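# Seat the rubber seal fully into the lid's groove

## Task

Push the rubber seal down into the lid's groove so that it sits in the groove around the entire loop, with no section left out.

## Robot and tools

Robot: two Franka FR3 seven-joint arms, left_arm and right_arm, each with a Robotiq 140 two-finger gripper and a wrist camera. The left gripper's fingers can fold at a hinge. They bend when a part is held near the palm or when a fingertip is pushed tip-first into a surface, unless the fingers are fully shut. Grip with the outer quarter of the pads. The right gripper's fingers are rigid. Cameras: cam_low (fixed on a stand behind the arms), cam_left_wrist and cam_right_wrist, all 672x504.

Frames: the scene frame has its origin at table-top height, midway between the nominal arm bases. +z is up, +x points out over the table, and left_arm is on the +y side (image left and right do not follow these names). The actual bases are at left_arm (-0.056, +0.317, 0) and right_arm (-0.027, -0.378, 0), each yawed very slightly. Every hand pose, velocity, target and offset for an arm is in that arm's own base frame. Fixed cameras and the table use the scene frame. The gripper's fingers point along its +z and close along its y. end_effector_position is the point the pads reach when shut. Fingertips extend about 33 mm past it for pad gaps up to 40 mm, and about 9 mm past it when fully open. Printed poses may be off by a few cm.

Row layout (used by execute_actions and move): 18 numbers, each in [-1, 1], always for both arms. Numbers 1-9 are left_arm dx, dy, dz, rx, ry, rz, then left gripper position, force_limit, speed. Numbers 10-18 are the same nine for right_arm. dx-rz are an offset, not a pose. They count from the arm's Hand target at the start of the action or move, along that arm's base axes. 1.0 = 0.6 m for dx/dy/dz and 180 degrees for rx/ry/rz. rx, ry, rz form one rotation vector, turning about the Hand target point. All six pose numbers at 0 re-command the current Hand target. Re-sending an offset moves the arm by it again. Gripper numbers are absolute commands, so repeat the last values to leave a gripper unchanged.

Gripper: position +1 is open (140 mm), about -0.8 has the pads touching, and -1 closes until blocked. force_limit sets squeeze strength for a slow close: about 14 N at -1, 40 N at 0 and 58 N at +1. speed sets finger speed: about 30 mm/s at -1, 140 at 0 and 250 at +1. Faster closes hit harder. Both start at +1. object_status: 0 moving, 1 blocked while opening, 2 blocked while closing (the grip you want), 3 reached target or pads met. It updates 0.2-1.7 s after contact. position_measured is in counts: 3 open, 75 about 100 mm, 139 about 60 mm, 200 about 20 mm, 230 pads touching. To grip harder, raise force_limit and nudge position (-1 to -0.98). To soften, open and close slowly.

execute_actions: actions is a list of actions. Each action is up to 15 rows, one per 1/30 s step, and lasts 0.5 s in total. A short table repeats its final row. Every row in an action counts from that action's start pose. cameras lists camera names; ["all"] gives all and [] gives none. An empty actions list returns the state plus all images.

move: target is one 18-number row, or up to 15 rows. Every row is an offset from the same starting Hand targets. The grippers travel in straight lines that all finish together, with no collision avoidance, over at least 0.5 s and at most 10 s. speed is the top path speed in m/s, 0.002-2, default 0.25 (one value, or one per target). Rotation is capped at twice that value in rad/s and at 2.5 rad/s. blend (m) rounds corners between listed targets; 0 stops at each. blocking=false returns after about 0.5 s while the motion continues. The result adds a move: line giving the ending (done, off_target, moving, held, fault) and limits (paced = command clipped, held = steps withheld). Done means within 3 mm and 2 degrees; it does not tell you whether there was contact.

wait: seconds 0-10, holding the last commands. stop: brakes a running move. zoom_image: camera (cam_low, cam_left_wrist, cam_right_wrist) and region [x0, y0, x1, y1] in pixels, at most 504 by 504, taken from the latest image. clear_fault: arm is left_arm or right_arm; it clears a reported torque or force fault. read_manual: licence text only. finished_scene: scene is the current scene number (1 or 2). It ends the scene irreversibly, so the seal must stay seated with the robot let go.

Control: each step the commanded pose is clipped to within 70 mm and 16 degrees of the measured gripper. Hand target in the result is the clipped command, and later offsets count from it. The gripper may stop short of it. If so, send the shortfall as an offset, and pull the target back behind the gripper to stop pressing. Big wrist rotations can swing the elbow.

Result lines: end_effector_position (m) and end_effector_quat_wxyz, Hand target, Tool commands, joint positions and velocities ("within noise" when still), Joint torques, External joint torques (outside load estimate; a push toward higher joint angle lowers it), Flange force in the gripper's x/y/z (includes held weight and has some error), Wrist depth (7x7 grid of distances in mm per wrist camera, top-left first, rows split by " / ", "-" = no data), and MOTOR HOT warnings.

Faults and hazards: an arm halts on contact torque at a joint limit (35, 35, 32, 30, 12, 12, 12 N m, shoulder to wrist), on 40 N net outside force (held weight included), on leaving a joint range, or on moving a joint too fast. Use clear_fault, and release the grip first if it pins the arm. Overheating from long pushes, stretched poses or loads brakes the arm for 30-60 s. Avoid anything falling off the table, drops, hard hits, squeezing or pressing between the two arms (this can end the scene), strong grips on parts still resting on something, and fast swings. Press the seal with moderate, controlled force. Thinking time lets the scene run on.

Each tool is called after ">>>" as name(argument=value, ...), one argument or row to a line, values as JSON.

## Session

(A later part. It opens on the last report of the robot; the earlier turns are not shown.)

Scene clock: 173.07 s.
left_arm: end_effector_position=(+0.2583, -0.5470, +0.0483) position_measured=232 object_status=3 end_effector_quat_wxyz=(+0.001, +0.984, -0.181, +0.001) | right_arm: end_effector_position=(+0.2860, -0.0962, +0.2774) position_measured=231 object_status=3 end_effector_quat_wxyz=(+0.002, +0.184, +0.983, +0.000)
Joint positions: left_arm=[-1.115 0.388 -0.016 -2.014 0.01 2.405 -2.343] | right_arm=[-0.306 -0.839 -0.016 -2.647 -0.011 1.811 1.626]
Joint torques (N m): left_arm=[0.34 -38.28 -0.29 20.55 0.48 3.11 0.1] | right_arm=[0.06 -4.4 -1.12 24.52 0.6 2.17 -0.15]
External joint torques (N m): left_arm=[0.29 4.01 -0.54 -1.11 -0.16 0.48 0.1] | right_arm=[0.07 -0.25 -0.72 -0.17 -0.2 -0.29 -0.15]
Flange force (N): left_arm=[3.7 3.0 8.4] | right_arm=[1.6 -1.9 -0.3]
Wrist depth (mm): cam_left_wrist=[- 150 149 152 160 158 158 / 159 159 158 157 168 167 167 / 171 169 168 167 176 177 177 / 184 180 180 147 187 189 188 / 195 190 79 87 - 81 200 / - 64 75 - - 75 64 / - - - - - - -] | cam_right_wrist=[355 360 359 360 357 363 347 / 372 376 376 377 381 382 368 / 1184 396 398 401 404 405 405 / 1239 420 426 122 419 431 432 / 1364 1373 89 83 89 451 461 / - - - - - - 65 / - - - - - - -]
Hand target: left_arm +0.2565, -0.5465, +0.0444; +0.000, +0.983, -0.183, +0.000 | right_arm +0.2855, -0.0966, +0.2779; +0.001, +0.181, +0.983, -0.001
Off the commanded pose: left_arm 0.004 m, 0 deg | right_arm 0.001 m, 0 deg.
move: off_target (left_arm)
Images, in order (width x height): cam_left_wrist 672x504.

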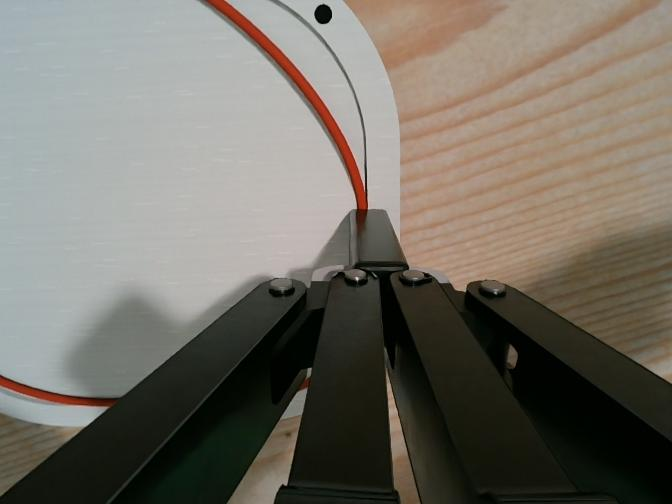

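>>> move(
  target=[
    [0,0,0.01,0,0,0,-1,-1,-0.3,0,0,0,0,0,0,-0.81,-1,0.2],
    [0.0238,0.0015,0.01,0,0,0,-1,-1,-0.3,0,0,0,0,0,0,-0.81,-1,0.2],
    [0.0238,0.0015,0.0053,0,0,0,-1,-1,-0.3,0,0,0,0,0,0,-0.81,-1,0.2],
    [0.0217,-0.004,0.0053,0,0,0,-1,-1,-0.3,0,0,0,0,0,0,-0.81,-1,0.2],
    [0.0217,-0.004,0,0,0,0,-1,-1,-0.3,0,0,0,0,0,0,-0.81,-1,0.2],
  ],
  speed=[0.06,0.06,0.03,0.02,0.02],
  cameras=["cam_left_wrist"],
)

>>> zoom_image(
  camera="cam_left_wrist",
  region=[260, 60, 460, 260],
)

Scene clock: 175.93 s.
left_arm: end_effector_position=(+0.2710, -0.5499, +0.0496) position_measured=232 object_status=3 end_effector_quat_wxyz=(+0.002, +0.984, -0.181, +0.002) | right_arm: end_effector_position=(+0.2860, -0.0962, +0.2774) position_measured=231 object_status=3 end_effector_quat_wxyz=(+0.002, +0.184, +0.983, +0.000)
Joint positions: left_arm=[-1.097 0.405 -0.017 -1.982 0.01 2.392 -2.327] | right_arm=[-0.306 -0.839 -0.016 -2.647 -0.011 1.811 1.626]
Joint torques (N m): left_arm=[0.26 -37.69 -0.27 20.72 0.46 3.32 0.13] | right_arm=[0.05 -4.42 -1.14 24.59 0.61 2.18 -0.12]
External joint torques (N m): left_arm=[0.33 5.03 -0.41 -1.01 -0.19 0.7 0.13] | right_arm=[0.02 -0.4 -0.77 0.08 -0.19 -0.24 -0.12]
Flange force (N): left_arm=[5.8 4.7 10.5] | right_arm=[1.6 -1.9 -0.8]
Wrist depth (mm): cam_left_wrist=[154 153 152 157 160 159 159 / 161 161 160 159 169 169 168 / 171 170 170 169 179 179 177 / 184 181 181 131 189 191 190 / 195 192 79 87 - 82 201 / - 64 76 - - 75 64 / - - - - - - -] | cam_right_wrist=[355 355 358 360 357 362 317 / 373 375 376 377 380 380 372 / 1129 400 401 398 401 405 404 / 1165 422 422 122 422 430 429 / 1275 1322 89 83 89 446 461 / - - - - - - 65 / - - - - - - -]
Hand target: left_arm +0.2695, -0.5489, +0.0444; +0.000, +0.983, -0.183, +0.000 | right_arm +0.2855, -0.0966, +0.2779; +0.001, +0.181, +0.983, -0.001
Off the commanded pose: left_arm 0.006 m, 0 deg | right_arm 0.001 m, 0 deg.
move: off_target (left_arm)
Images, in order (width x height): cam_left_wrist 672x504.

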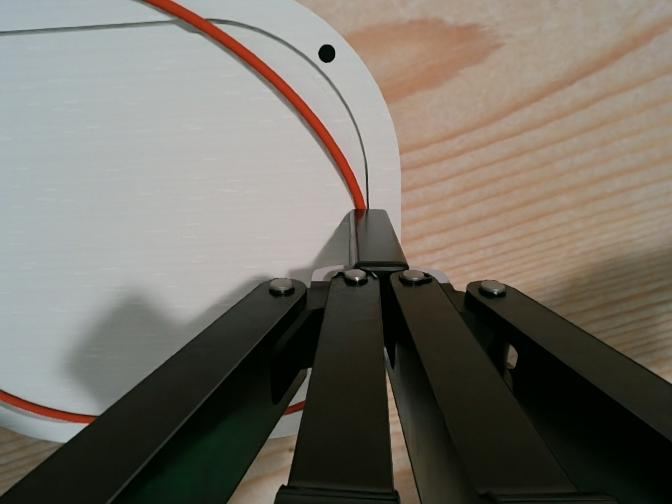

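Scaled by 2.520 from the camera's 672x504 image, which has a finer 960x720 frame.

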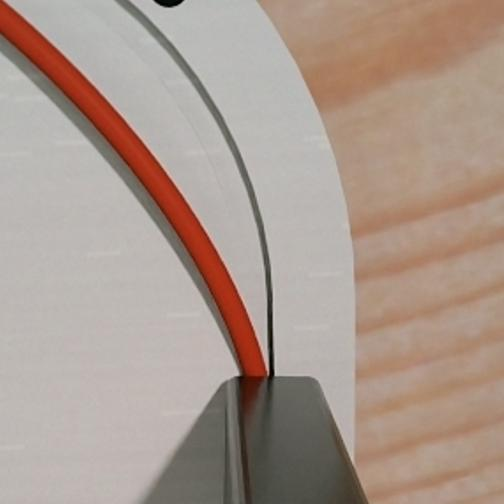

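>>> move(
  target=[
    [0,0,0.005,0,0,0,-1,-1,-0.3,0,0,0,0,0,0,-0.81,-1,0.2],
    [-0.0018,-0.0047,0.005,0,0,0,-1,-1,-0.3,0,0,0,0,0,0,-0.81,-1,0.2],
    [-0.0018,-0.0047,0.012,0,0,0,-1,-1,-0.3,0,0,0,0,0,0,-0.81,-1,0.2],
    [0.0011,0.0028,0.012,0,0,0,-1,-1,-0.3,0,0,0,0,0,0,-0.81,-1,0.2],
    [0.0011,0.0028,0,0,0,0,-1,-1,-0.3,0,0,0,0,0,0,-0.81,-1,0.2],
  ],
  speed=[0.03,0.02,0.05,0.05,0.03],
  cameras=["cam_left_wrist"],
)

>>> zoom_image(
  camera="cam_left_wrist",
  region=[260, 60, 460, 260],
)

Scene clock: 178.70 s.
left_arm: end_effector_position=(+0.2694, -0.5491, +0.0482) position_measured=232 object_status=3 end_effector_quat_wxyz=(+0.001, +0.983, -0.181, +0.001) | right_arm: end_effector_position=(+0.2860, -0.0962, +0.2774) position_measured=231 object_status=3 end_effector_quat_wxyz=(+0.002, +0.184, +0.983, +0.000)
Joint positions: left_arm=[-1.099 0.405 -0.017 -1.986 0.01 2.394 -2.327] | right_arm=[-0.306 -0.839 -0.016 -2.647 -0.011 1.811 1.626]
Joint torques (N m): left_arm=[1.61 -38.87 1.03 20.12 0.85 3.3 0.21] | right_arm=[0.06 -4.4 -1.18 24.5 0.6 2.18 -0.15]
External joint torques (N m): left_arm=[1.54 4.05 0.78 -1.69 0.2 0.67 0.21] | right_arm=[0.06 -0.35 -0.75 -0.12 -0.2 -0.26 -0.15]
Flange force (N): left_arm=[3.3 -0.4 8.9] | right_arm=[1.9 -1.9 -0.4]
Wrist depth (mm): cam_left_wrist=[- 151 150 155 158 158 157 / 160 160 158 156 168 167 166 / 170 169 169 167 178 178 177 / 184 181 182 147 188 188 188 / 191 190 79 87 - 82 198 / - 64 76 - - 75 64 / - - - - - - -] | cam_right_wrist=[355 357 359 360 359 359 346 / 372 375 380 378 379 383 374 / 398 396 400 401 406 401 407 / 1253 422 421 122 422 430 432 / 1356 1306 89 83 89 444 461 / - - - - - - 65 / - - - - - - -]
Hand target: left_arm +0.2702, -0.5472, +0.0444; +0.000, +0.983, -0.183, +0.000 | right_arm +0.2855, -0.0966, +0.2779; +0.001, +0.181, +0.983, -0.001
Off the commanded pose: left_arm 0.004 m, 0 deg | right_arm 0.001 m, 0 deg.
move: off_target (left_arm)
Images, in order (width x height): cam_left_wrist 672x504.

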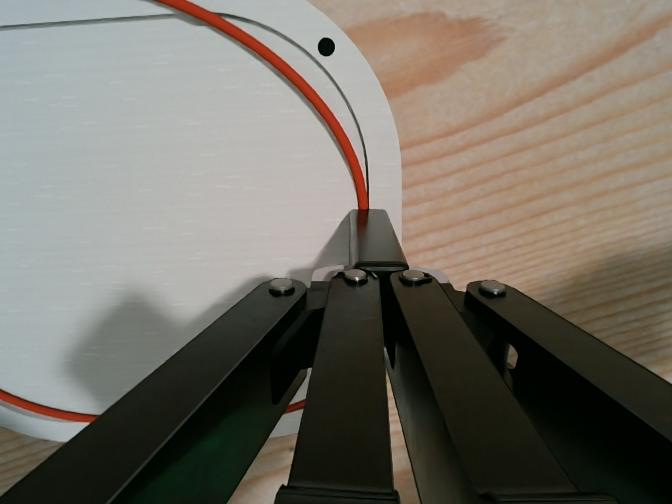

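Scaled by 2.520 from the camera's 672x504 image, which has a finer 960x720 frame.

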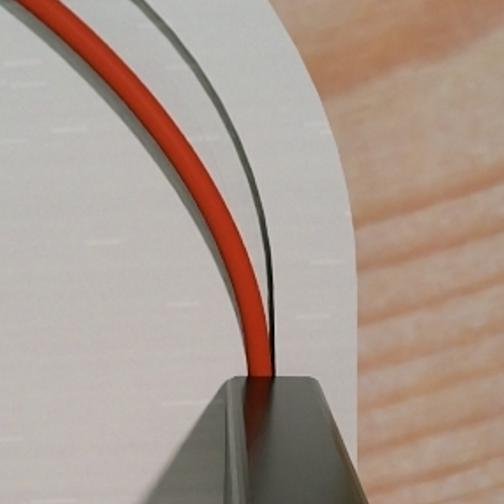

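>>> move(
  target=[
    [0,0,0.01,0,0,0,-1,-1,-0.3,0,0,0,0,0,0,-0.81,-1,0.2],
    [0.0225,-0.0015,0.01,0,0,0.039,-1,-1,-0.3,0,0,0,0,0,0,-0.81,-1,0.2],
    [0.0225,-0.0015,0.0053,0,0,0.039,-1,-1,-0.3,0,0,0,0,0,0,-0.81,-1,0.2],
    [0.0198,-0.0085,0.0053,0,0,0.039,-1,-1,-0.3,0,0,0,0,0,0,-0.81,-1,0.2],
    [0.0198,-0.0085,0.011,0,0,0.039,-1,-1,-0.3,0,0,0,0,0,0,-0.81,-1,0.2],
    [0.0213,-0.0047,0.011,0,0,0.039,-1,-1,-0.3,0,0,0,0,0,0,-0.81,-1,0.2],
    [0.0213,-0.0047,0,0,0,0.039,-1,-1,-0.3,0,0,0,0,0,0,-0.81,-1,0.2],
  ],
  speed=[0.06,0.06,0.03,0.025,0.05,0.05,0.03],
  cameras=["cam_left_wrist"],
)

>>> zoom_image(
  camera="cam_left_wrist",
  region=[260, 60, 460, 260],
)

Scene clock: 183.03 s.
left_arm: end_effector_position=(+0.2834, -0.5521, +0.0482) position_measured=232 object_status=3 end_effector_quat_wxyz=(+0.001, +0.992, -0.126, +0.002) | right_arm: end_effector_position=(+0.2860, -0.0962, +0.2774) position_measured=231 object_status=3 end_effector_quat_wxyz=(+0.002, +0.184, +0.983, +0.000)
Joint positions: left_arm=[-1.11 0.426 0.013 -1.951 -0.004 2.383 -2.414] | right_arm=[-0.306 -0.839 -0.016 -2.647 -0.011 1.811 1.626]
Joint torques (N m): left_arm=[1.14 -40.28 1.18 20.2 0.59 2.94 -0.12] | right_arm=[0.01 -4.45 -1.1 24.58 0.6 2.18 -0.12]
External joint torques (N m): left_arm=[1.01 3.28 0.44 -1.71 -0.06 0.32 -0.12] | right_arm=[0 -0.23 -0.71 -0.16 -0.2 -0.28 -0.12]
Flange force (N): left_arm=[1.4 -0.3 6.8] | right_arm=[1.5 -1.9 -0.3]
Wrist depth (mm): cam_left_wrist=[150 153 150 156 160 158 158 / - 159 157 159 168 167 167 / 170 170 168 168 176 178 177 / 184 180 181 147 188 189 189 / 195 190 79 87 - 82 198 / - 64 76 - - 75 64 / - - - - - - -] | cam_right_wrist=[355 356 357 360 362 362 337 / 378 374 379 376 384 382 377 / 1178 399 399 403 403 407 405 / 1268 420 426 122 422 429 434 / 1275 - 89 83 89 449 463 / - - - - - - 65 / - - - - - - -]
Hand target: left_arm +0.2830, -0.5500, +0.0444; +0.000, +0.993, -0.122, +0.000 | right_arm +0.2855, -0.0966, +0.2779; +0.001, +0.181, +0.983, -0.001
Off the commanded pose: left_arm 0.004 m, 1 deg | right_arm 0.001 m, 0 deg.
move: off_target (left_arm)
Images, in order (width x height): cam_left_wrist 672x504.

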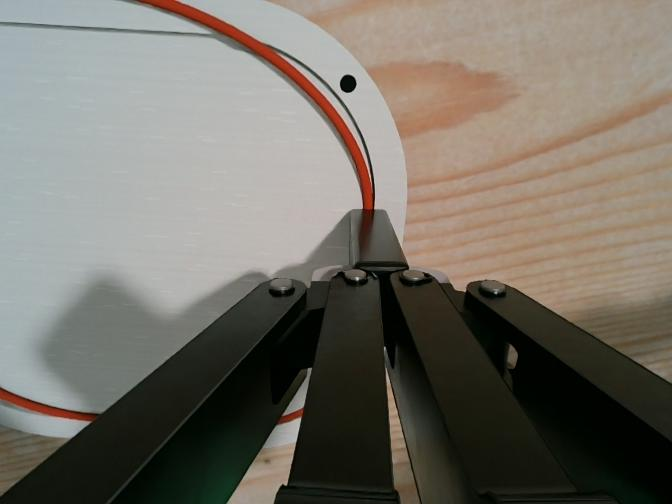

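Scaled by 2.520 from the camera's 672x504 image, which has a finer 960x720 frame.

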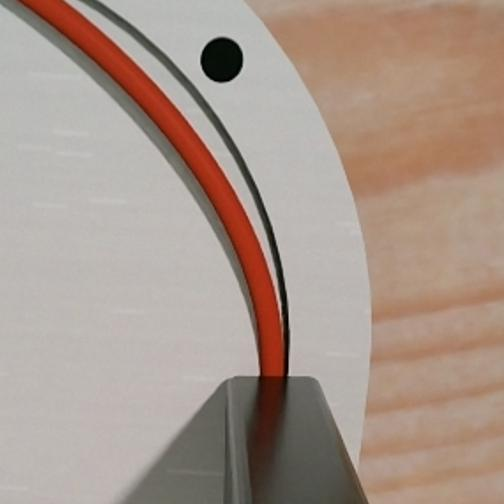

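>>> move(
  target=[
    [0,0,0.01,0,0,0,-1,-1,-0.3,0,0,0,0,0,0,-0.81,-1,0.2],
    [0.0213,0.0007,0.01,0,0,0.0772,-1,-1,-0.3,0,0,0,0,0,0,-0.81,-1,0.2],
    [0.0213,0.0007,0.0053,0,0,0.0772,-1,-1,-0.3,0,0,0,0,0,0,-0.81,-1,0.2],
    [0.0213,-0.0068,0.0053,0,0,0.0772,-1,-1,-0.3,0,0,0,0,0,0,-0.81,-1,0.2],
    [0.0213,-0.0068,0.011,0,0,0.0772,-1,-1,-0.3,0,0,0,0,0,0,-0.81,-1,0.2],
    [0.0213,-0.0027,0.011,0,0,0.0772,-1,-1,-0.3,0,0,0,0,0,0,-0.81,-1,0.2],
    [0.0213,-0.0027,0,0,0,0.0772,-1,-1,-0.3,0,0,0,0,0,0,-0.81,-1,0.2],
  ],
  speed=[0.06,0.06,0.03,0.025,0.05,0.05,0.03],
  cameras=["cam_left_wrist"],
)

>>> zoom_image(
  camera="cam_left_wrist",
  region=[260, 60, 460, 260],
)

Scene clock: 188.60 s.
left_arm: end_effector_position=(+0.2968, -0.5522, +0.0480) position_measured=232 object_status=3 end_effector_quat_wxyz=(+0.000, +1.000, -0.004, +0.002) | right_arm: end_effector_position=(+0.2860, -0.0962, +0.2774) position_measured=231 object_status=3 end_effector_quat_wxyz=(+0.002, +0.184, +0.983, +0.000)
Joint positions: left_arm=[-1.153 0.446 0.079 -1.921 -0.045 2.367 -2.612] | right_arm=[-0.306 -0.839 -0.016 -2.647 -0.011 1.811 1.626]
Joint torques (N m): left_arm=[1.1 -40.62 1.73 20.53 0.42 3.31 -0.13] | right_arm=[0.04 -4.45 -1.11 24.62 0.62 2.18 -0.17]
External joint torques (N m): left_arm=[0.97 3.43 0.01 -1.47 -0.25 0.71 -0.13] | right_arm=[0.06 -0.33 -0.69 -0.03 -0.18 -0.27 -0.17]
Flange force (N): left_arm=[1.7 0.9 7.7] | right_arm=[1.6 -1.8 -0.6]
Wrist depth (mm): cam_left_wrist=[- 152 152 156 159 158 157 / 161 161 158 158 168 166 166 / 170 170 168 166 176 177 176 / 184 179 180 147 188 188 187 / 195 190 79 87 - 81 198 / - 64 76 - - 75 64 / - - - - - - -] | cam_right_wrist=[358 355 360 362 362 362 343 / 377 376 374 377 382 382 369 / 1178 404 401 403 401 404 407 / 1253 423 424 122 424 431 431 / 1339 1322 89 83 89 446 462 / - - - - - - 65 / - - - - - - -]
Hand target: left_arm +0.2957, -0.5517, +0.0444; +0.000, +1.000, -0.001, +0.000 | right_arm +0.2855, -0.0966, +0.2779; +0.001, +0.181, +0.983, -0.001
Off the commanded pose: left_arm 0.004 m, 0 deg | right_arm 0.001 m, 0 deg.
move: off_target (left_arm)
Images, in order (width x height): cam_left_wrist 672x504.

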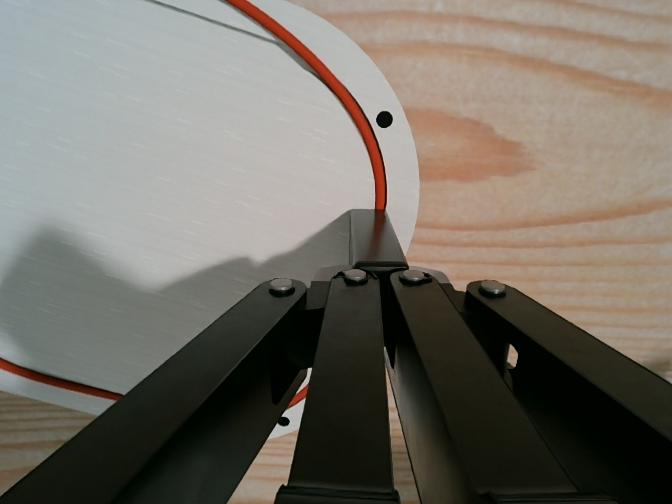

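Scaled by 2.520 from the camera's 672x504 image, which has a finer 960x720 frame.

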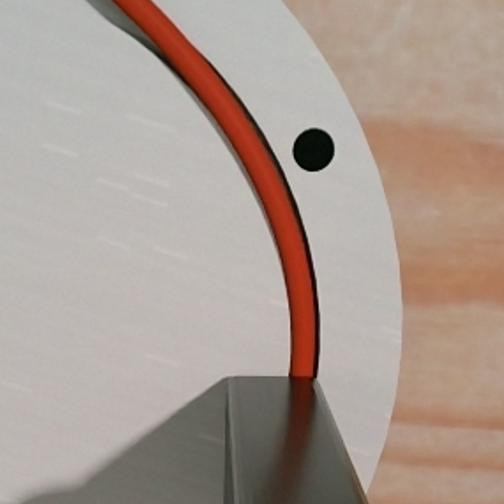

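>>> move(
  target=[
    [0,0,0.01,0,0,0,-1,-1,-0.3,0,0,0,0,0,0,-0.81,-1,0.2],
    [0.0213,-0.003,0.01,0,0,0.0772,-1,-1,-0.3,0,0,0,0,0,0,-0.81,-1,0.2],
    [0.0213,-0.003,0,0,0,0.0772,-1,-1,-0.3,0,0,0,0,0,0,-0.81,-1,0.2],
  ],
  speed=[0.06,0.06,0.03],
  cameras=["cam_left_wrist"],
)

>>> zoom_image(
  camera="cam_left_wrist",
  region=[260, 60, 460, 260],
)

Scene clock: 192.50 s.
left_arm: end_effector_position=(+0.3096, -0.5540, +0.0478) position_measured=232 object_status=3 end_effector_quat_wxyz=(+0.001, +0.993, +0.115, +0.002) | right_arm: end_effector_position=(+0.2860, -0.0962, +0.2774) position_measured=231 object_status=3 end_effector_quat_wxyz=(+0.002, +0.184, +0.983, +0.000)
Joint positions: left_arm=[-1.197 0.47 0.145 -1.888 -0.089 2.353 -2.807] | right_arm=[-0.306 -0.839 -0.016 -2.647 -0.011 1.811 1.626]
Joint velocities: left_arm=[0.001 0.001 -0.001 -0.001 -0.002 0.002 -0.005] | right_arm=[within noise]
Joint torques (N m): left_arm=[1 -41.1 3.13 20.96 0.43 3.07 -0.24] | right_arm=[0.07 -4.41 -1.12 24.56 0.6 2.18 -0.11]
External joint torques (N m): left_arm=[0.83 3.15 0.32 -0.94 -0.25 0.51 -0.24] | right_arm=[0.09 -0.29 -0.7 -0.1 -0.2 -0.27 -0.11]
Flange force (N): left_arm=[1.8 3.2 6.6] | right_arm=[1.6 -1.7 -0.5]
Wrist depth (mm): cam_left_wrist=[- 151 151 152 160 159 157 / 160 160 159 157 168 168 166 / 171 170 169 166 176 177 176 / 184 181 180 147 188 188 187 / 195 190 79 87 - 81 198 / - 64 76 - - 75 64 / - - - - - - -] | cam_right_wrist=[361 356 356 360 359 363 347 / 376 376 377 379 382 383 326 / 398 400 400 398 406 403 409 / 1211 419 428 122 420 434 432 / 1356 1314 89 83 89 444 457 / - - - - - - 65 / - - - - - - -]
Hand target: left_arm +0.3085, -0.5535, +0.0444; +0.000, +0.993, +0.120, +0.000 | right_arm +0.2855, -0.0966, +0.2779; +0.001, +0.181, +0.983, -0.001
Off the commanded pose: left_arm 0.004 m, 1 deg | right_arm 0.001 m, 0 deg.
move: off_target (left_arm)
Images, in order (width x height): cam_left_wrist 672x504.

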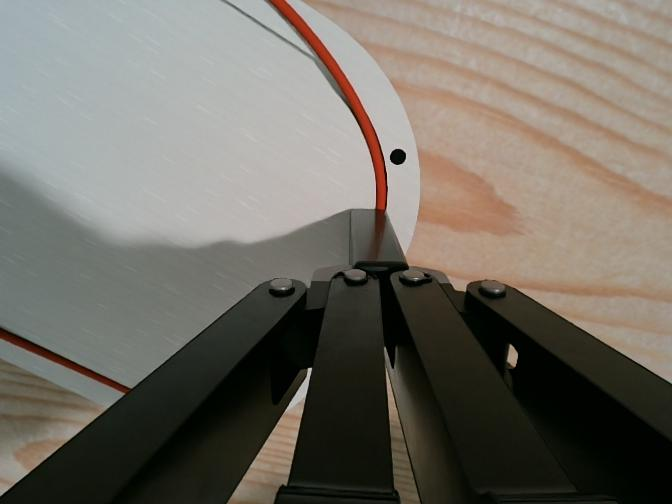

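Scaled by 2.520 from the camera's 672x504 image, which has a finer 960x720 frame.

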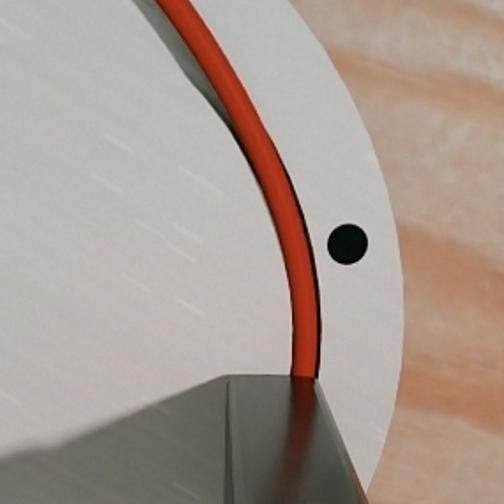

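>>> move(
  target=[
    [0,0,0.01,0,0,0,-1,-1,-0.3,0,0,0,0,0,0,-0.81,-1,0.2],
    [0.0213,0.0027,0.01,0,0,0.033,-1,-1,-0.3,0,0,0,0,0,0,-0.81,-1,0.2],
    [0.0213,0.0027,0,0,0,0.033,-1,-1,-0.3,0,0,0,0,0,0,-0.81,-1,0.2],
  ],
  speed=[0.06,0.06,0.03],
  cameras=["cam_left_wrist"],
)

>>> zoom_image(
  camera="cam_left_wrist",
  region=[260, 60, 460, 260],
)

Scene clock: 195.27 s.
left_arm: end_effector_position=(+0.3226, -0.5524, +0.0477) position_measured=232 object_status=3 end_effector_quat_wxyz=(+0.001, +0.986, +0.167, +0.002) | right_arm: end_effector_position=(+0.2860, -0.0962, +0.2774) position_measured=231 object_status=3 end_effector_quat_wxyz=(+0.002, +0.184, +0.983, +0.000)
Joint positions: left_arm=[-1.2 0.485 0.17 -1.866 -0.107 2.344 -2.881] | right_arm=[-0.306 -0.839 -0.016 -2.647 -0.011 1.811 1.626]
Joint velocities: left_arm=[0.001 0.001 0 0.001 -0.002 0.003 -0.004] | right_arm=[within noise]
Joint torques (N m): left_arm=[1.06 -41.48 3.37 21.04 0.4 2.9 -0.14] | right_arm=[0.09 -4.4 -1.17 24.55 0.62 2.19 -0.08]
External joint torques (N m): left_arm=[1.01 3.37 0.18 -1.09 -0.29 0.32 -0.14] | right_arm=[0.1 -0.31 -0.78 -0.07 -0.18 -0.25 -0.08]
Flange force (N): left_arm=[2.0 3.6 6.7] | right_arm=[1.6 -1.8 -0.5]
Wrist depth (mm): cam_left_wrist=[- 151 152 157 159 158 158 / 161 160 159 158 168 167 166 / 171 171 167 165 176 178 177 / 184 181 180 147 187 189 187 / 196 191 79 87 - 81 198 / - 64 76 - - 75 64 / - - - - - - -] | cam_right_wrist=[353 357 359 362 357 362 - / 376 378 379 376 380 382 298 / 1211 398 396 398 399 406 404 / 1268 419 425 122 423 431 434 / 1364 1299 89 83 89 444 467 / - - - - - - 65 / - - - - - - -]
Hand target: left_arm +0.3213, -0.5518, +0.0444; +0.000, +0.985, +0.171, +0.000 | right_arm +0.2855, -0.0966, +0.2779; +0.001, +0.181, +0.983, -0.001
Off the commanded pose: left_arm 0.004 m, 1 deg | right_arm 0.001 m, 0 deg.
move: off_target (left_arm)
Images, in order (width x height): cam_left_wrist 672x504.

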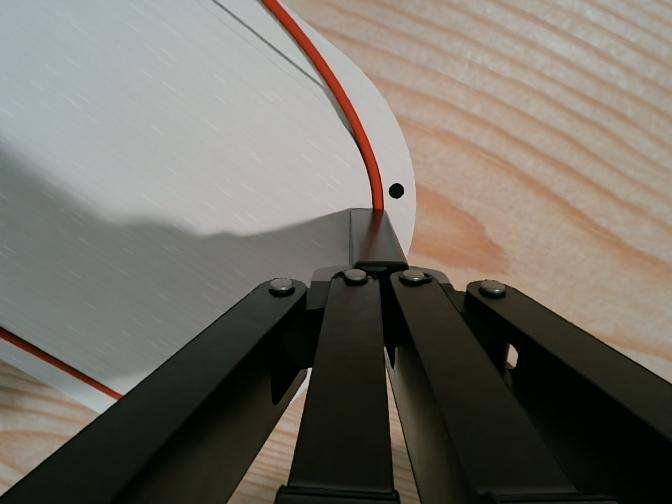

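Scaled by 2.520 from the camera's 672x504 image, which has a finer 960x720 frame.

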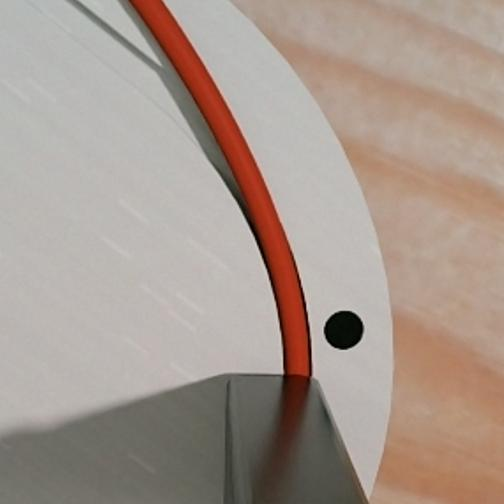

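>>> move(
  target=[
    [0,0,0.02,0,0,0,-1,-1,-0.3,0,0,0,0,0,0,-0.81,-1,0.2],
    [-0.0136,0.0973,0.2105,0,0,-0.611,-1,-1,-0.3,0,0,0,0,0,0,-0.81,-1,0.2],
    [-0.0272,0.1947,0.421,0,0,0.773,-1,-1,-0.3,0,0,0,0,0,0,-0.81,-1,0.2],
  ],
  speed=[0.08,0.6,0.6],
  blend=[0.005,0.05,0],
  cameras=["cam_left_wrist","cam_low"],
)

>>> zoom_image(
  camera="cam_left_wrist",
  region=[150, 0, 550, 300],
)

Scene clock: 203.23 s.
left_arm: end_effector_position=(+0.3063, -0.4349, +0.2982) position_measured=232 object_status=3 end_effector_quat_wxyz=(+0.003, +0.181, +0.984, -0.001) | right_arm: end_effector_position=(+0.2860, -0.0962, +0.2774) position_measured=231 object_status=3 end_effector_quat_wxyz=(+0.002, +0.184, +0.983, +0.000)
Joint positions: left_arm=[-1.255 -0.101 0.284 -1.979 0.032 1.886 0.952] | right_arm=[-0.306 -0.839 -0.016 -2.647 -0.011 1.811 1.626]
Joint velocities: left_arm=[0 0 0 -0.001 0 0.001 0.005] | right_arm=[within noise]
Joint torques (N m): left_arm=[0.76 -26.35 -1.17 24.8 0.33 2.27 0.3] | right_arm=[0.03 -4.48 -1.17 24.59 0.62 2.18 -0.12]
External joint torques (N m): left_arm=[0.81 1.45 -0.12 -0.14 -0.4 -0.25 0.3] | right_arm=[0.01 -0.39 -0.79 -0.04 -0.18 -0.26 -0.12]
Flange force (N): left_arm=[-4.5 -1.8 0.2] | right_arm=[1.9 -2.0 -0.6]
Wrist depth (mm): cam_left_wrist=[387 385 388 380 380 380 374 / 408 408 408 - 388 398 402 / 437 431 423 426 412 424 418 / 465 459 456 121 447 450 446 / 494 486 79 87 - 82 465 / - 64 76 - - 75 64 / - - - - - - -] | cam_right_wrist=[353 357 358 360 360 361 350 / 376 377 377 381 381 379 - / 1171 396 397 399 404 407 406 / 1283 419 425 122 420 430 430 / 1314 1314 89 83 89 447 465 / - - - - - - 65 / - - - - - - -]
Hand target: left_arm +0.3050, -0.4350, +0.2970; +0.000, +0.184, +0.983, +0.000 | right_arm +0.2855, -0.0966, +0.2779; +0.001, +0.181, +0.983, -0.001
Off the commanded pose: left_arm 0.002 m, 0 deg | right_arm 0.001 m, 0 deg.
move: done; limits=paced
Images, in order (width x height): cam_low 672x504, cam_left_wrist 672x504.

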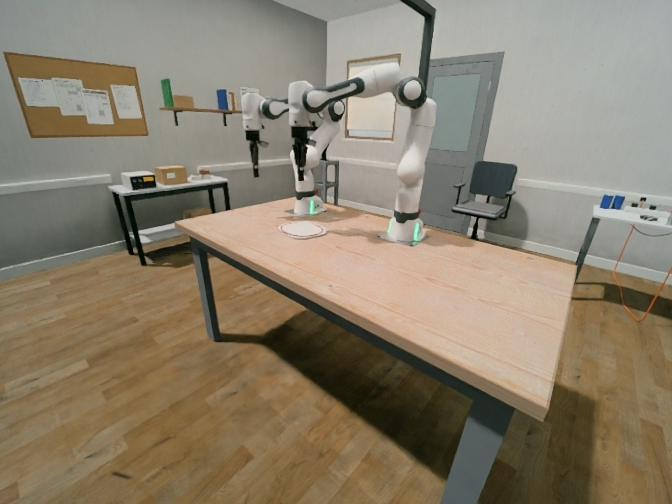

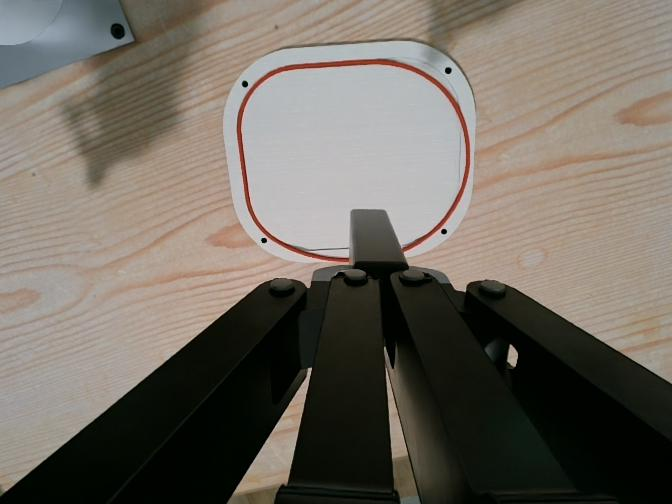

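Scaled by 1.260 from the camera's 672x504 image, which has a finer 960x720 frame.

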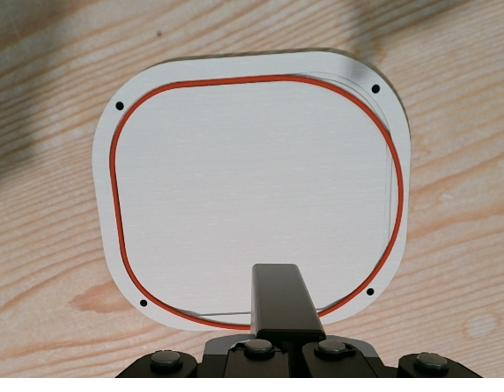

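>>> zoom_image(
  camera="cam_left_wrist",
  region=[360, 30, 490, 160],
)

>>> zoom_image(
  camera="cam_left_wrist",
  region=[360, 140, 490, 270],
)

>>> zoom_image(
  camera="cam_left_wrist",
  region=[225, 140, 355, 270],
)

>>> zoom_image(
  camera="cam_left_wrist",
  region=[225, 30, 355, 160],
)

Scaled by 3.877 from the camera's 672x504 image, which has a finer 960x720 frame.

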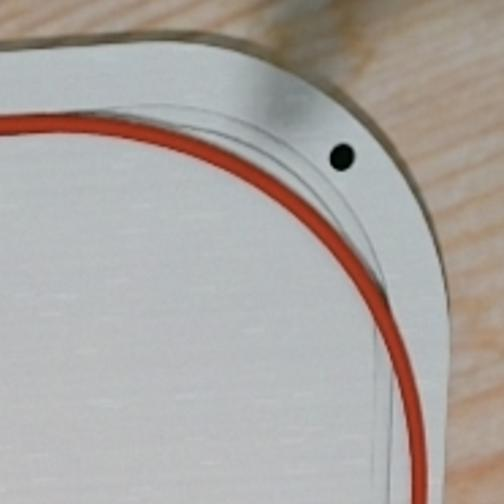

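Scaled by 3.877 from the camera's 672x504 image, which has a finer 960x720 frame.

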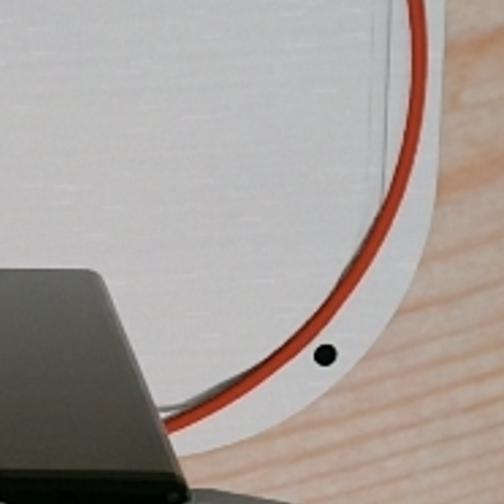

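Scaled by 3.877 from the camera's 672x504 image, which has a finer 960x720 frame.

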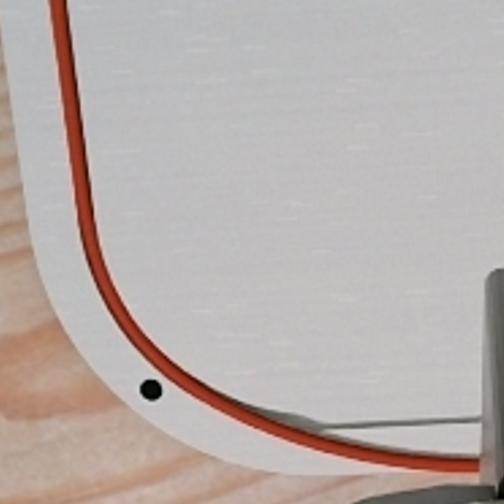

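Scaled by 3.877 from the camera's 672x504 image, which has a finer 960x720 frame.

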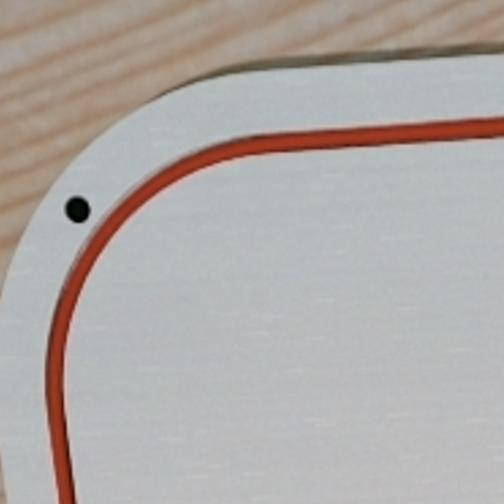

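>>> move(
  target=[0.025,0.558,-0.02,0,0,0,-1,-1,-0.3,0,0,0,0,0,0,-0.81,-1,0.2],
  speed=0.5,
)

>>> move(
  target=[
    [0,0,0,0,0,0,-1,-1,-0.3,0.0742,0.3443,-0.0967,0,0,0.75,-0.81,-1,0.2],
    [0,0,0,0,0,0,-1,-1,-0.3,-0.1433,0.6955,-0.3133,0,0,-0.5,-0.81,-1,0.2],
  ],
  speed=[0.6,0.6],
  blend=[0.05,0],
  cameras=["cam_right_wrist"],
)

Scene clock: 206.23 s.
left_arm: end_effector_position=(+0.3202, -0.1014, +0.2853) position_measured=232 object_status=3 end_effector_quat_wxyz=(+0.000, +0.179, +0.984, -0.002) | right_arm: end_effector_position=(+0.2860, -0.0962, +0.2774) position_measured=231 object_status=3 end_effector_quat_wxyz=(+0.002, +0.184, +0.983, +0.000)
Joint positions: left_arm=[-0.98 -0.841 0.523 -2.533 0.385 1.751 1.246] | right_arm=[-0.306 -0.839 -0.016 -2.647 -0.011 1.811 1.626]
Joint velocities: left_arm=[0.001 0.001 -0.001 0 0 0 0.006] | right_arm=[within noise]
Joint torques (N m): left_arm=[0.28 -2.43 -10.45 22.26 1.01 2.22 0.3] | right_arm=[0.1 -4.41 -1.15 24.53 0.61 2.17 -0.14]
External joint torques (N m): left_arm=[0.21 -1.16 -0.01 -0.89 0.23 -0.27 0.3] | right_arm=[0.11 -0.28 -0.73 -0.12 -0.19 -0.27 -0.14]
Flange force (N): left_arm=[6.3 1.6 1.6] | right_arm=[1.7 -1.8 -0.4]
Wrist depth (mm): cam_left_wrist=[384 378 377 370 366 365 358 / 402 397 397 392 386 381 380 / 418 411 416 413 408 403 399 / 442 438 441 121 426 430 426 / 459 453 79 87 - 82 448 / - 64 76 - - 75 64 / - - - - - - -] | cam_right_wrist=[356 356 357 358 361 363 355 / 375 374 378 377 377 383 370 / 1159 398 400 404 399 407 407 / 1253 422 422 122 421 429 433 / 1364 1314 89 83 89 446 460 / - - - - - - 65 / - - - - - - -]
Hand target: left_arm +0.3200, -0.1002, +0.2850; +0.000, +0.184, +0.983, +0.000 | right_arm +0.2855, -0.0966, +0.2779; +0.001, +0.181, +0.983, -0.001
Off the commanded pose: left_arm 0.001 m, 1 deg | right_arm 0.001 m, 0 deg.
move: done; limits=paced

Scene clock: 212.43 s.
left_arm: end_effector_position=(+0.3202, -0.1014, +0.2853) position_measured=232 object_status=3 end_effector_quat_wxyz=(+0.000, +0.181, +0.984, -0.002) | right_arm: end_effector_position=(+0.1988, +0.3206, +0.0895) position_measured=231 object_status=3 end_effector_quat_wxyz=(+0.000, +0.826, +0.564, -0.001)
Joint positions: left_arm=[-0.98 -0.841 0.523 -2.533 0.385 1.751 1.249] | right_arm=[2.12 -0.667 -1.185 -2.711 -0.812 2.235 -1.166]
Joint velocities: left_arm=[within noise] | right_arm=[0.001 0.001 0.002 -0.001 -0.001 0 -0.004]
Joint torques (N m): left_arm=[0.7 -2.03 -10.85 22.23 0.77 2.3 0.27] | right_arm=[0.51 0.78 11.78 16.36 0.33 2.37 -0.16]
External joint torques (N m): left_arm=[0.75 -0.8 -0.29 -0.9 0 -0.19 0.27] | right_arm=[0.46 -0.76 -1.24 -0.26 -0.33 -0.27 -0.16]
Flange force (N): left_arm=[6.1 1.2 1.5] | right_arm=[1.8 1.7 2.7]
Wrist depth (mm): cam_left_wrist=[381 379 373 372 367 363 361 / 402 399 394 394 388 384 381 / 412 414 419 412 412 404 399 / 445 441 442 121 428 429 424 / 478 458 79 87 - 82 445 / - 64 76 - - 75 64 / - - - - - - -] | cam_right_wrist=[191 190 191 189 182 182 177 / 202 203 203 192 191 191 190 / 215 215 215 205 203 199 199 / 229 230 229 136 214 220 221 / 247 242 89 83 89 225 232 / - - - - - - 65 / - - - - - - -]
Hand target: left_arm +0.3200, -0.1002, +0.2850; +0.000, +0.184, +0.983, +0.000 | right_arm +0.1995, +0.3207, +0.0899; +0.000, +0.824, +0.567, -0.001
Off the commanded pose: left_arm 0.001 m, 0 deg | right_arm 0.001 m, 0 deg.
move: done; limits=paced
Images, in order (width x height): cam_right_wrist 672x504.

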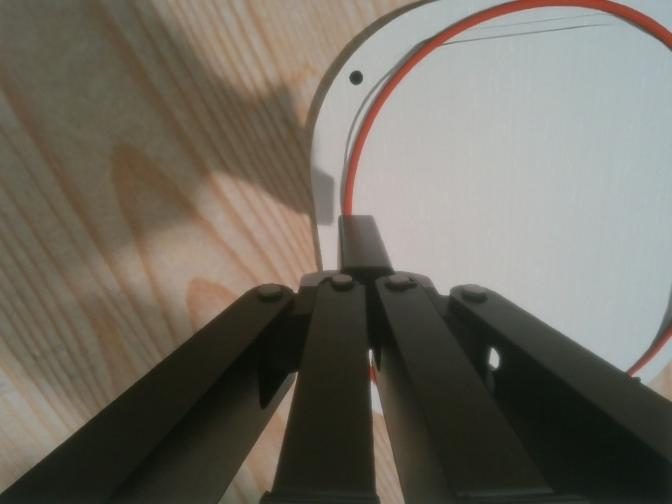

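>>> move(
  target=[
    [0,0,0,0,0,0,-1,-1,-0.3,-0.0025,0.001,-0.0583,0,0,0,-0.81,-1,0.2],
    [0,0,0,0,0,0,-1,-1,-0.3,-0.0025,0.001,-0.0633,0,0,0,-0.81,-1,0.2],
  ],
  speed=[0.1,0.02],
  cameras=["cam_right_wrist"],
)

>>> zoom_image(
  camera="cam_right_wrist",
  region=[250, 50, 450, 250],
)

Scene clock: 214.43 s.
left_arm: end_effector_position=(+0.3202, -0.1014, +0.2853) position_measured=232 object_status=3 end_effector_quat_wxyz=(+0.000, +0.181, +0.984, -0.002) | right_arm: end_effector_position=(+0.1975, +0.3205, +0.0523) position_measured=231 object_status=3 end_effector_quat_wxyz=(+0.001, +0.823, +0.568, -0.003)
Joint positions: left_arm=[-0.98 -0.841 0.523 -2.533 0.385 1.751 1.249] | right_arm=[2.221 -0.577 -1.333 -2.728 -0.856 2.364 -1.155]
Joint torques (N m): left_arm=[0.71 -2.08 -10.91 22.26 0.75 2.3 0.31] | right_arm=[0.29 3.2 10.28 14.92 0.05 3.06 0.27]
External joint torques (N m): left_arm=[0.74 -0.83 -0.36 -0.82 -0.02 -0.18 0.31] | right_arm=[0.33 0.84 -1.66 -0.36 -0.53 0.43 0.27]
Flange force (N): left_arm=[6.1 1.1 1.3] | right_arm=[7.0 0.3 13.3]
Wrist depth (mm): cam_left_wrist=[383 378 373 371 369 364 362 / 405 400 399 392 389 382 380 / 408 413 418 414 410 405 404 / - 437 439 121 429 433 421 / 460 451 79 87 - 82 445 / - 64 76 - - 75 64 / - - - - - - -] | cam_right_wrist=[158 158 158 157 146 147 147 / 167 168 169 158 157 156 156 / 178 179 178 167 170 166 165 / 191 190 191 136 175 180 178 / 205 201 90 83 89 185 191 / - - - - - - 62 / - - - - - - -]
Hand target: left_arm +0.3200, -0.1002, +0.2850; +0.000, +0.184, +0.983, +0.000 | right_arm +0.1980, +0.3213, +0.0519; +0.000, +0.824, +0.567, -0.001
Off the commanded pose: left_arm 0.001 m, 0 deg | right_arm 0.001 m, 0 deg.
move: done
Images, in order (width x height): cam_right_wrist 672x504.

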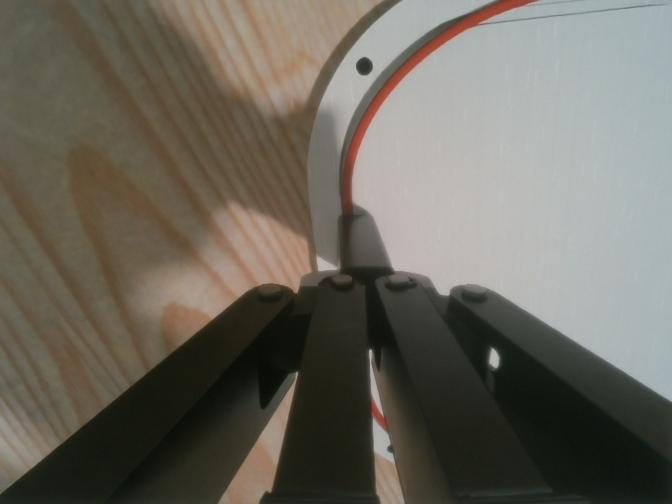

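Scaled by 2.520 from the camera's 672x504 image, which has a finer 960x720 frame.

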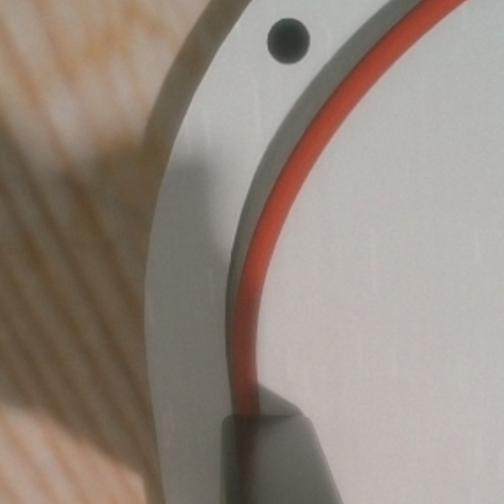

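>>> move(
  target=[0,0,0,0,0,0,-1,-1,-0.3,0,0,-0.0017,0,0,0,-0.81,-1,0.2],
  speed=[0.01],
)

Scene clock: 215.37 s.
left_arm: end_effector_position=(+0.3202, -0.1014, +0.2853) position_measured=232 object_status=3 end_effector_quat_wxyz=(+0.000, +0.181, +0.984, -0.002) | right_arm: end_effector_position=(+0.1975, +0.3206, +0.0519) position_measured=231 object_status=3 end_effector_quat_wxyz=(+0.001, +0.823, +0.568, -0.003)
Joint positions: left_arm=[-0.98 -0.841 0.523 -2.533 0.385 1.751 1.249] | right_arm=[2.223 -0.576 -1.334 -2.728 -0.856 2.366 -1.155]
Joint torques (N m): left_arm=[0.7 -2.02 -10.86 22.21 0.76 2.28 0.33] | right_arm=[1.13 4.19 8.62 13.21 -0.03 3.45 0.23]
External joint torques (N m): left_arm=[0.7 -0.82 -0.39 -0.86 -0.01 -0.19 0.33] | right_arm=[1.22 1.87 -3.28 -2.19 -0.61 0.8 0.23]
Flange force (N): left_arm=[6.1 1.1 1.3] | right_arm=[13.7 -0.7 28.6]
Wrist depth (mm): cam_left_wrist=[381 373 374 368 367 362 362 / 400 398 395 390 387 384 379 / 416 416 420 412 408 405 400 / 440 434 441 121 425 428 423 / 464 455 79 87 - 82 445 / - 64 75 - - 75 64 / - - - - - - -] | cam_right_wrist=[157 157 158 156 146 147 147 / 168 168 167 158 156 157 156 / 178 177 178 166 164 166 167 / 190 190 190 136 178 178 178 / 204 202 90 83 89 185 189 / - - - - - - 62 / - - - - - - -]
Hand target: left_arm +0.3200, -0.1002, +0.2850; +0.000, +0.184, +0.983, +0.000 | right_arm +0.1980, +0.3213, +0.0509; +0.000, +0.824, +0.567, -0.001
Off the commanded pose: left_arm 0.001 m, 0 deg | right_arm 0.001 m, 0 deg.
move: done

>>> move(
  target=[
    [0,0,0,0,0,0,-1,-1,-0.3,0,0,0.0152,0,0,0,-0.81,-1,0.2],
    [0,0,0,0,0,0,-1,-1,-0.3,0.0053,0.0212,0.0152,0,0,-0.022,-0.81,-1,0.2],
    [0,0,0,0,0,0,-1,-1,-0.3,0.0053,0.0212,0.0042,0,0,-0.022,-0.81,-1,0.2],
    [0,0,0,0,0,0,-1,-1,-0.3,0.0007,0.0228,0.0042,0,0,-0.022,-0.81,-1,0.2],
    [0,0,0,0,0,0,-1,-1,-0.3,0.0007,0.0228,0.0152,0,0,-0.022,-0.81,-1,0.2],
    [0,0,0,0,0,0,-1,-1,-0.3,0.003,0.022,0.0152,0,0,-0.022,-0.81,-1,0.2],
    [0,0,0,0,0,0,-1,-1,-0.3,0.003,0.022,0.0017,0,0,-0.022,-0.81,-1,0.2],
  ],
  speed=[0.06,0.06,0.03,0.025,0.05,0.05,0.03],
  cameras=["cam_right_wrist"],
)

>>> zoom_image(
  camera="cam_right_wrist",
  region=[250, 50, 450, 250],
)

Scene clock: 220.00 s.
left_arm: end_effector_position=(+0.3202, -0.1014, +0.2853) position_measured=232 object_status=3 end_effector_quat_wxyz=(+0.000, +0.181, +0.984, -0.002) | right_arm: end_effector_position=(+0.2000, +0.3335, +0.0522) position_measured=231 object_status=3 end_effector_quat_wxyz=(+0.001, +0.843, +0.538, -0.003)
Joint positions: left_arm=[-0.98 -0.841 0.523 -2.533 0.385 1.751 1.249] | right_arm=[2.278 -0.529 -1.362 -2.696 -0.808 2.391 -1.102]
Joint torques (N m): left_arm=[0.72 -2.09 -10.86 22.22 0.77 2.29 0.32] | right_arm=[0.75 2.86 9.99 15.05 0.14 3.14 0.19]
External joint torques (N m): left_arm=[0.7 -0.82 -0.38 -0.94 -0.01 -0.21 0.32] | right_arm=[0.71 0.58 -1.55 -0.68 -0.42 0.5 0.2]
Flange force (N): left_arm=[6.3 1.1 1.5] | right_arm=[7.9 -0.8 14.1]
Wrist depth (mm): cam_left_wrist=[382 378 373 370 368 362 360 / 402 397 397 392 384 385 381 / 394 418 416 411 410 404 401 / - 432 439 121 431 428 421 / - - 79 87 - 82 443 / - 64 76 - - 75 64 / - - - - - - -] | cam_right_wrist=[158 158 158 159 150 149 149 / 167 168 167 164 157 157 157 / 178 178 178 169 167 167 165 / 190 191 190 123 176 178 178 / 204 200 90 83 89 185 188 / - - - - - - 65 / - - - - - - -]
Hand target: left_arm +0.3200, -0.1002, +0.2850; +0.000, +0.184, +0.983, +0.000 | right_arm +0.1998, +0.3345, +0.0519; +0.000, +0.843, +0.538, -0.001
Off the commanded pose: left_arm 0.001 m, 0 deg | right_arm 0.001 m, 0 deg.
move: done
Images, in order (width x height): cam_right_wrist 672x504.

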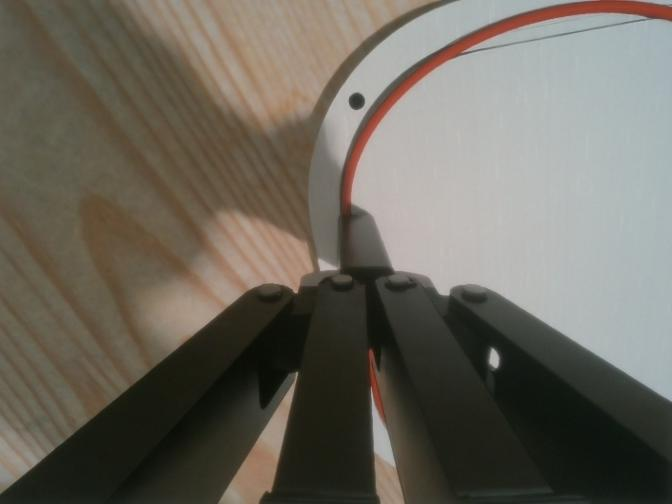

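Scaled by 2.520 from the camera's 672x504 image, which has a finer 960x720 frame.

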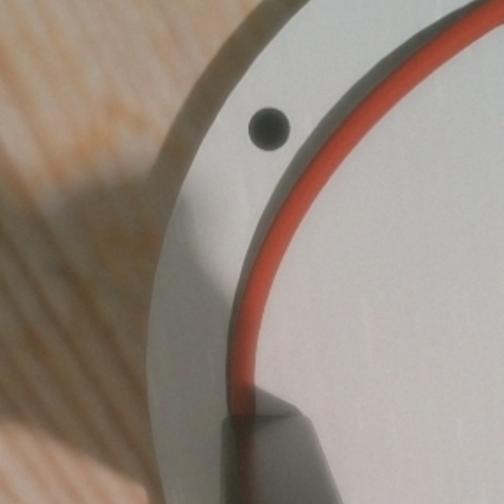

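>>> move(
  target=[
    [0,0,0,0,0,0,-1,-1,-0.3,0,0,0.0135,0,0,0,-0.81,-1,0.2],
    [0,0,0,0,0,0,-1,-1,-0.3,0.0082,0.0198,0.0135,0,0,-0.044,-0.81,-1,0.2],
    [0,0,0,0,0,0,-1,-1,-0.3,0.0082,0.0198,0.002,0,0,-0.044,-0.81,-1,0.2],
    [0,0,0,0,0,0,-1,-1,-0.3,0.0022,0.0225,0.002,0,0,-0.044,-0.81,-1,0.2],
    [0,0,0,0,0,0,-1,-1,-0.3,0.0022,0.0225,0.0135,0,0,-0.044,-0.81,-1,0.2],
    [0,0,0,0,0,0,-1,-1,-0.3,0.0052,0.0212,0.0135,0,0,-0.044,-0.81,-1,0.2],
    [0,0,0,0,0,0,-1,-1,-0.3,0.0052,0.0212,0,0,0,-0.044,-0.81,-1,0.2],
  ],
  speed=[0.06,0.06,0.03,0.025,0.05,0.05,0.03],
  cameras=["cam_right_wrist"],
)

>>> zoom_image(
  camera="cam_right_wrist",
  region=[250, 50, 450, 250],
)

Scene clock: 225.17 s.
left_arm: end_effector_position=(+0.3202, -0.1014, +0.2853) position_measured=232 object_status=3 end_effector_quat_wxyz=(+0.000, +0.181, +0.984, -0.002) | right_arm: end_effector_position=(+0.2030, +0.3467, +0.0523) position_measured=231 object_status=3 end_effector_quat_wxyz=(+0.000, +0.878, +0.478, -0.002)
Joint positions: left_arm=[-0.98 -0.841 0.523 -2.533 0.385 1.751 1.249] | right_arm=[2.33 -0.463 -1.389 -2.666 -0.734 2.428 -1.004]
Joint velocities: left_arm=[within noise] | right_arm=[0.001 0 -0.002 -0.001 0.001 0.004 0.001]
Joint torques (N m): left_arm=[0.68 -2.05 -10.84 22.19 0.77 2.29 0.28] | right_arm=[0.62 2.48 9.16 15.76 0.2 2.8 0.1]
External joint torques (N m): left_arm=[0.66 -0.83 -0.34 -0.95 -0.01 -0.19 0.28] | right_arm=[0.63 0.65 -1.41 -0.57 -0.33 0.17 0.1]
Flange force (N): left_arm=[6.3 1.0 1.6] | right_arm=[8.3 -1.5 12.8]
Wrist depth (mm): cam_left_wrist=[381 378 375 372 368 364 362 / 401 399 395 392 388 382 382 / 343 415 417 418 411 408 403 / - - 442 121 424 430 422 / - - 79 87 - 81 445 / - 64 76 - - 75 64 / - - - - - - -] | cam_right_wrist=[159 159 158 158 154 151 148 / 167 168 168 164 157 157 157 / 178 178 179 167 166 166 165 / 189 190 190 136 173 178 181 / 204 201 90 83 89 89 191 / - - - - - - 62 / - - - - - - -]
Hand target: left_arm +0.3200, -0.1002, +0.2850; +0.000, +0.184, +0.983, +0.000 | right_arm +0.2029, +0.3472, +0.0519; +0.000, +0.878, +0.479, -0.001
Off the commanded pose: left_arm 0.001 m, 0 deg | right_arm 0.001 m, 0 deg.
move: done
Images, in order (width x height): cam_right_wrist 672x504.

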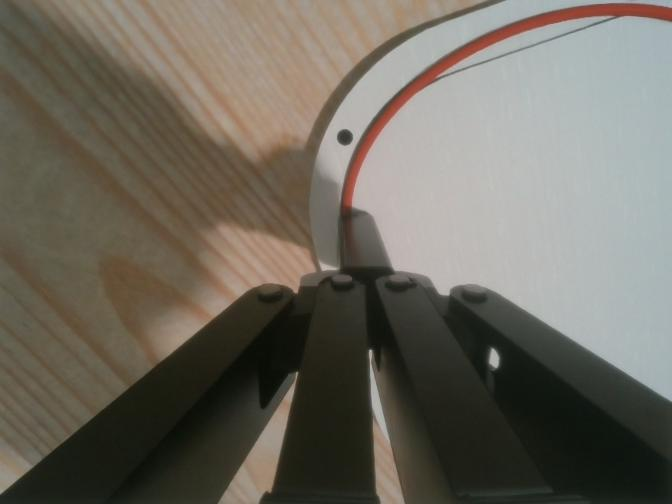

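Scaled by 2.520 from the camera's 672x504 image, which has a finer 960x720 frame.

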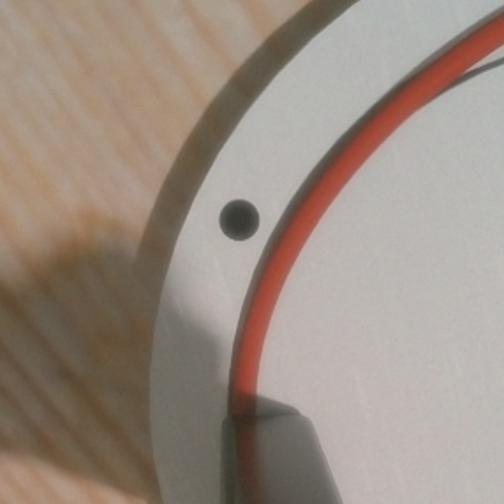

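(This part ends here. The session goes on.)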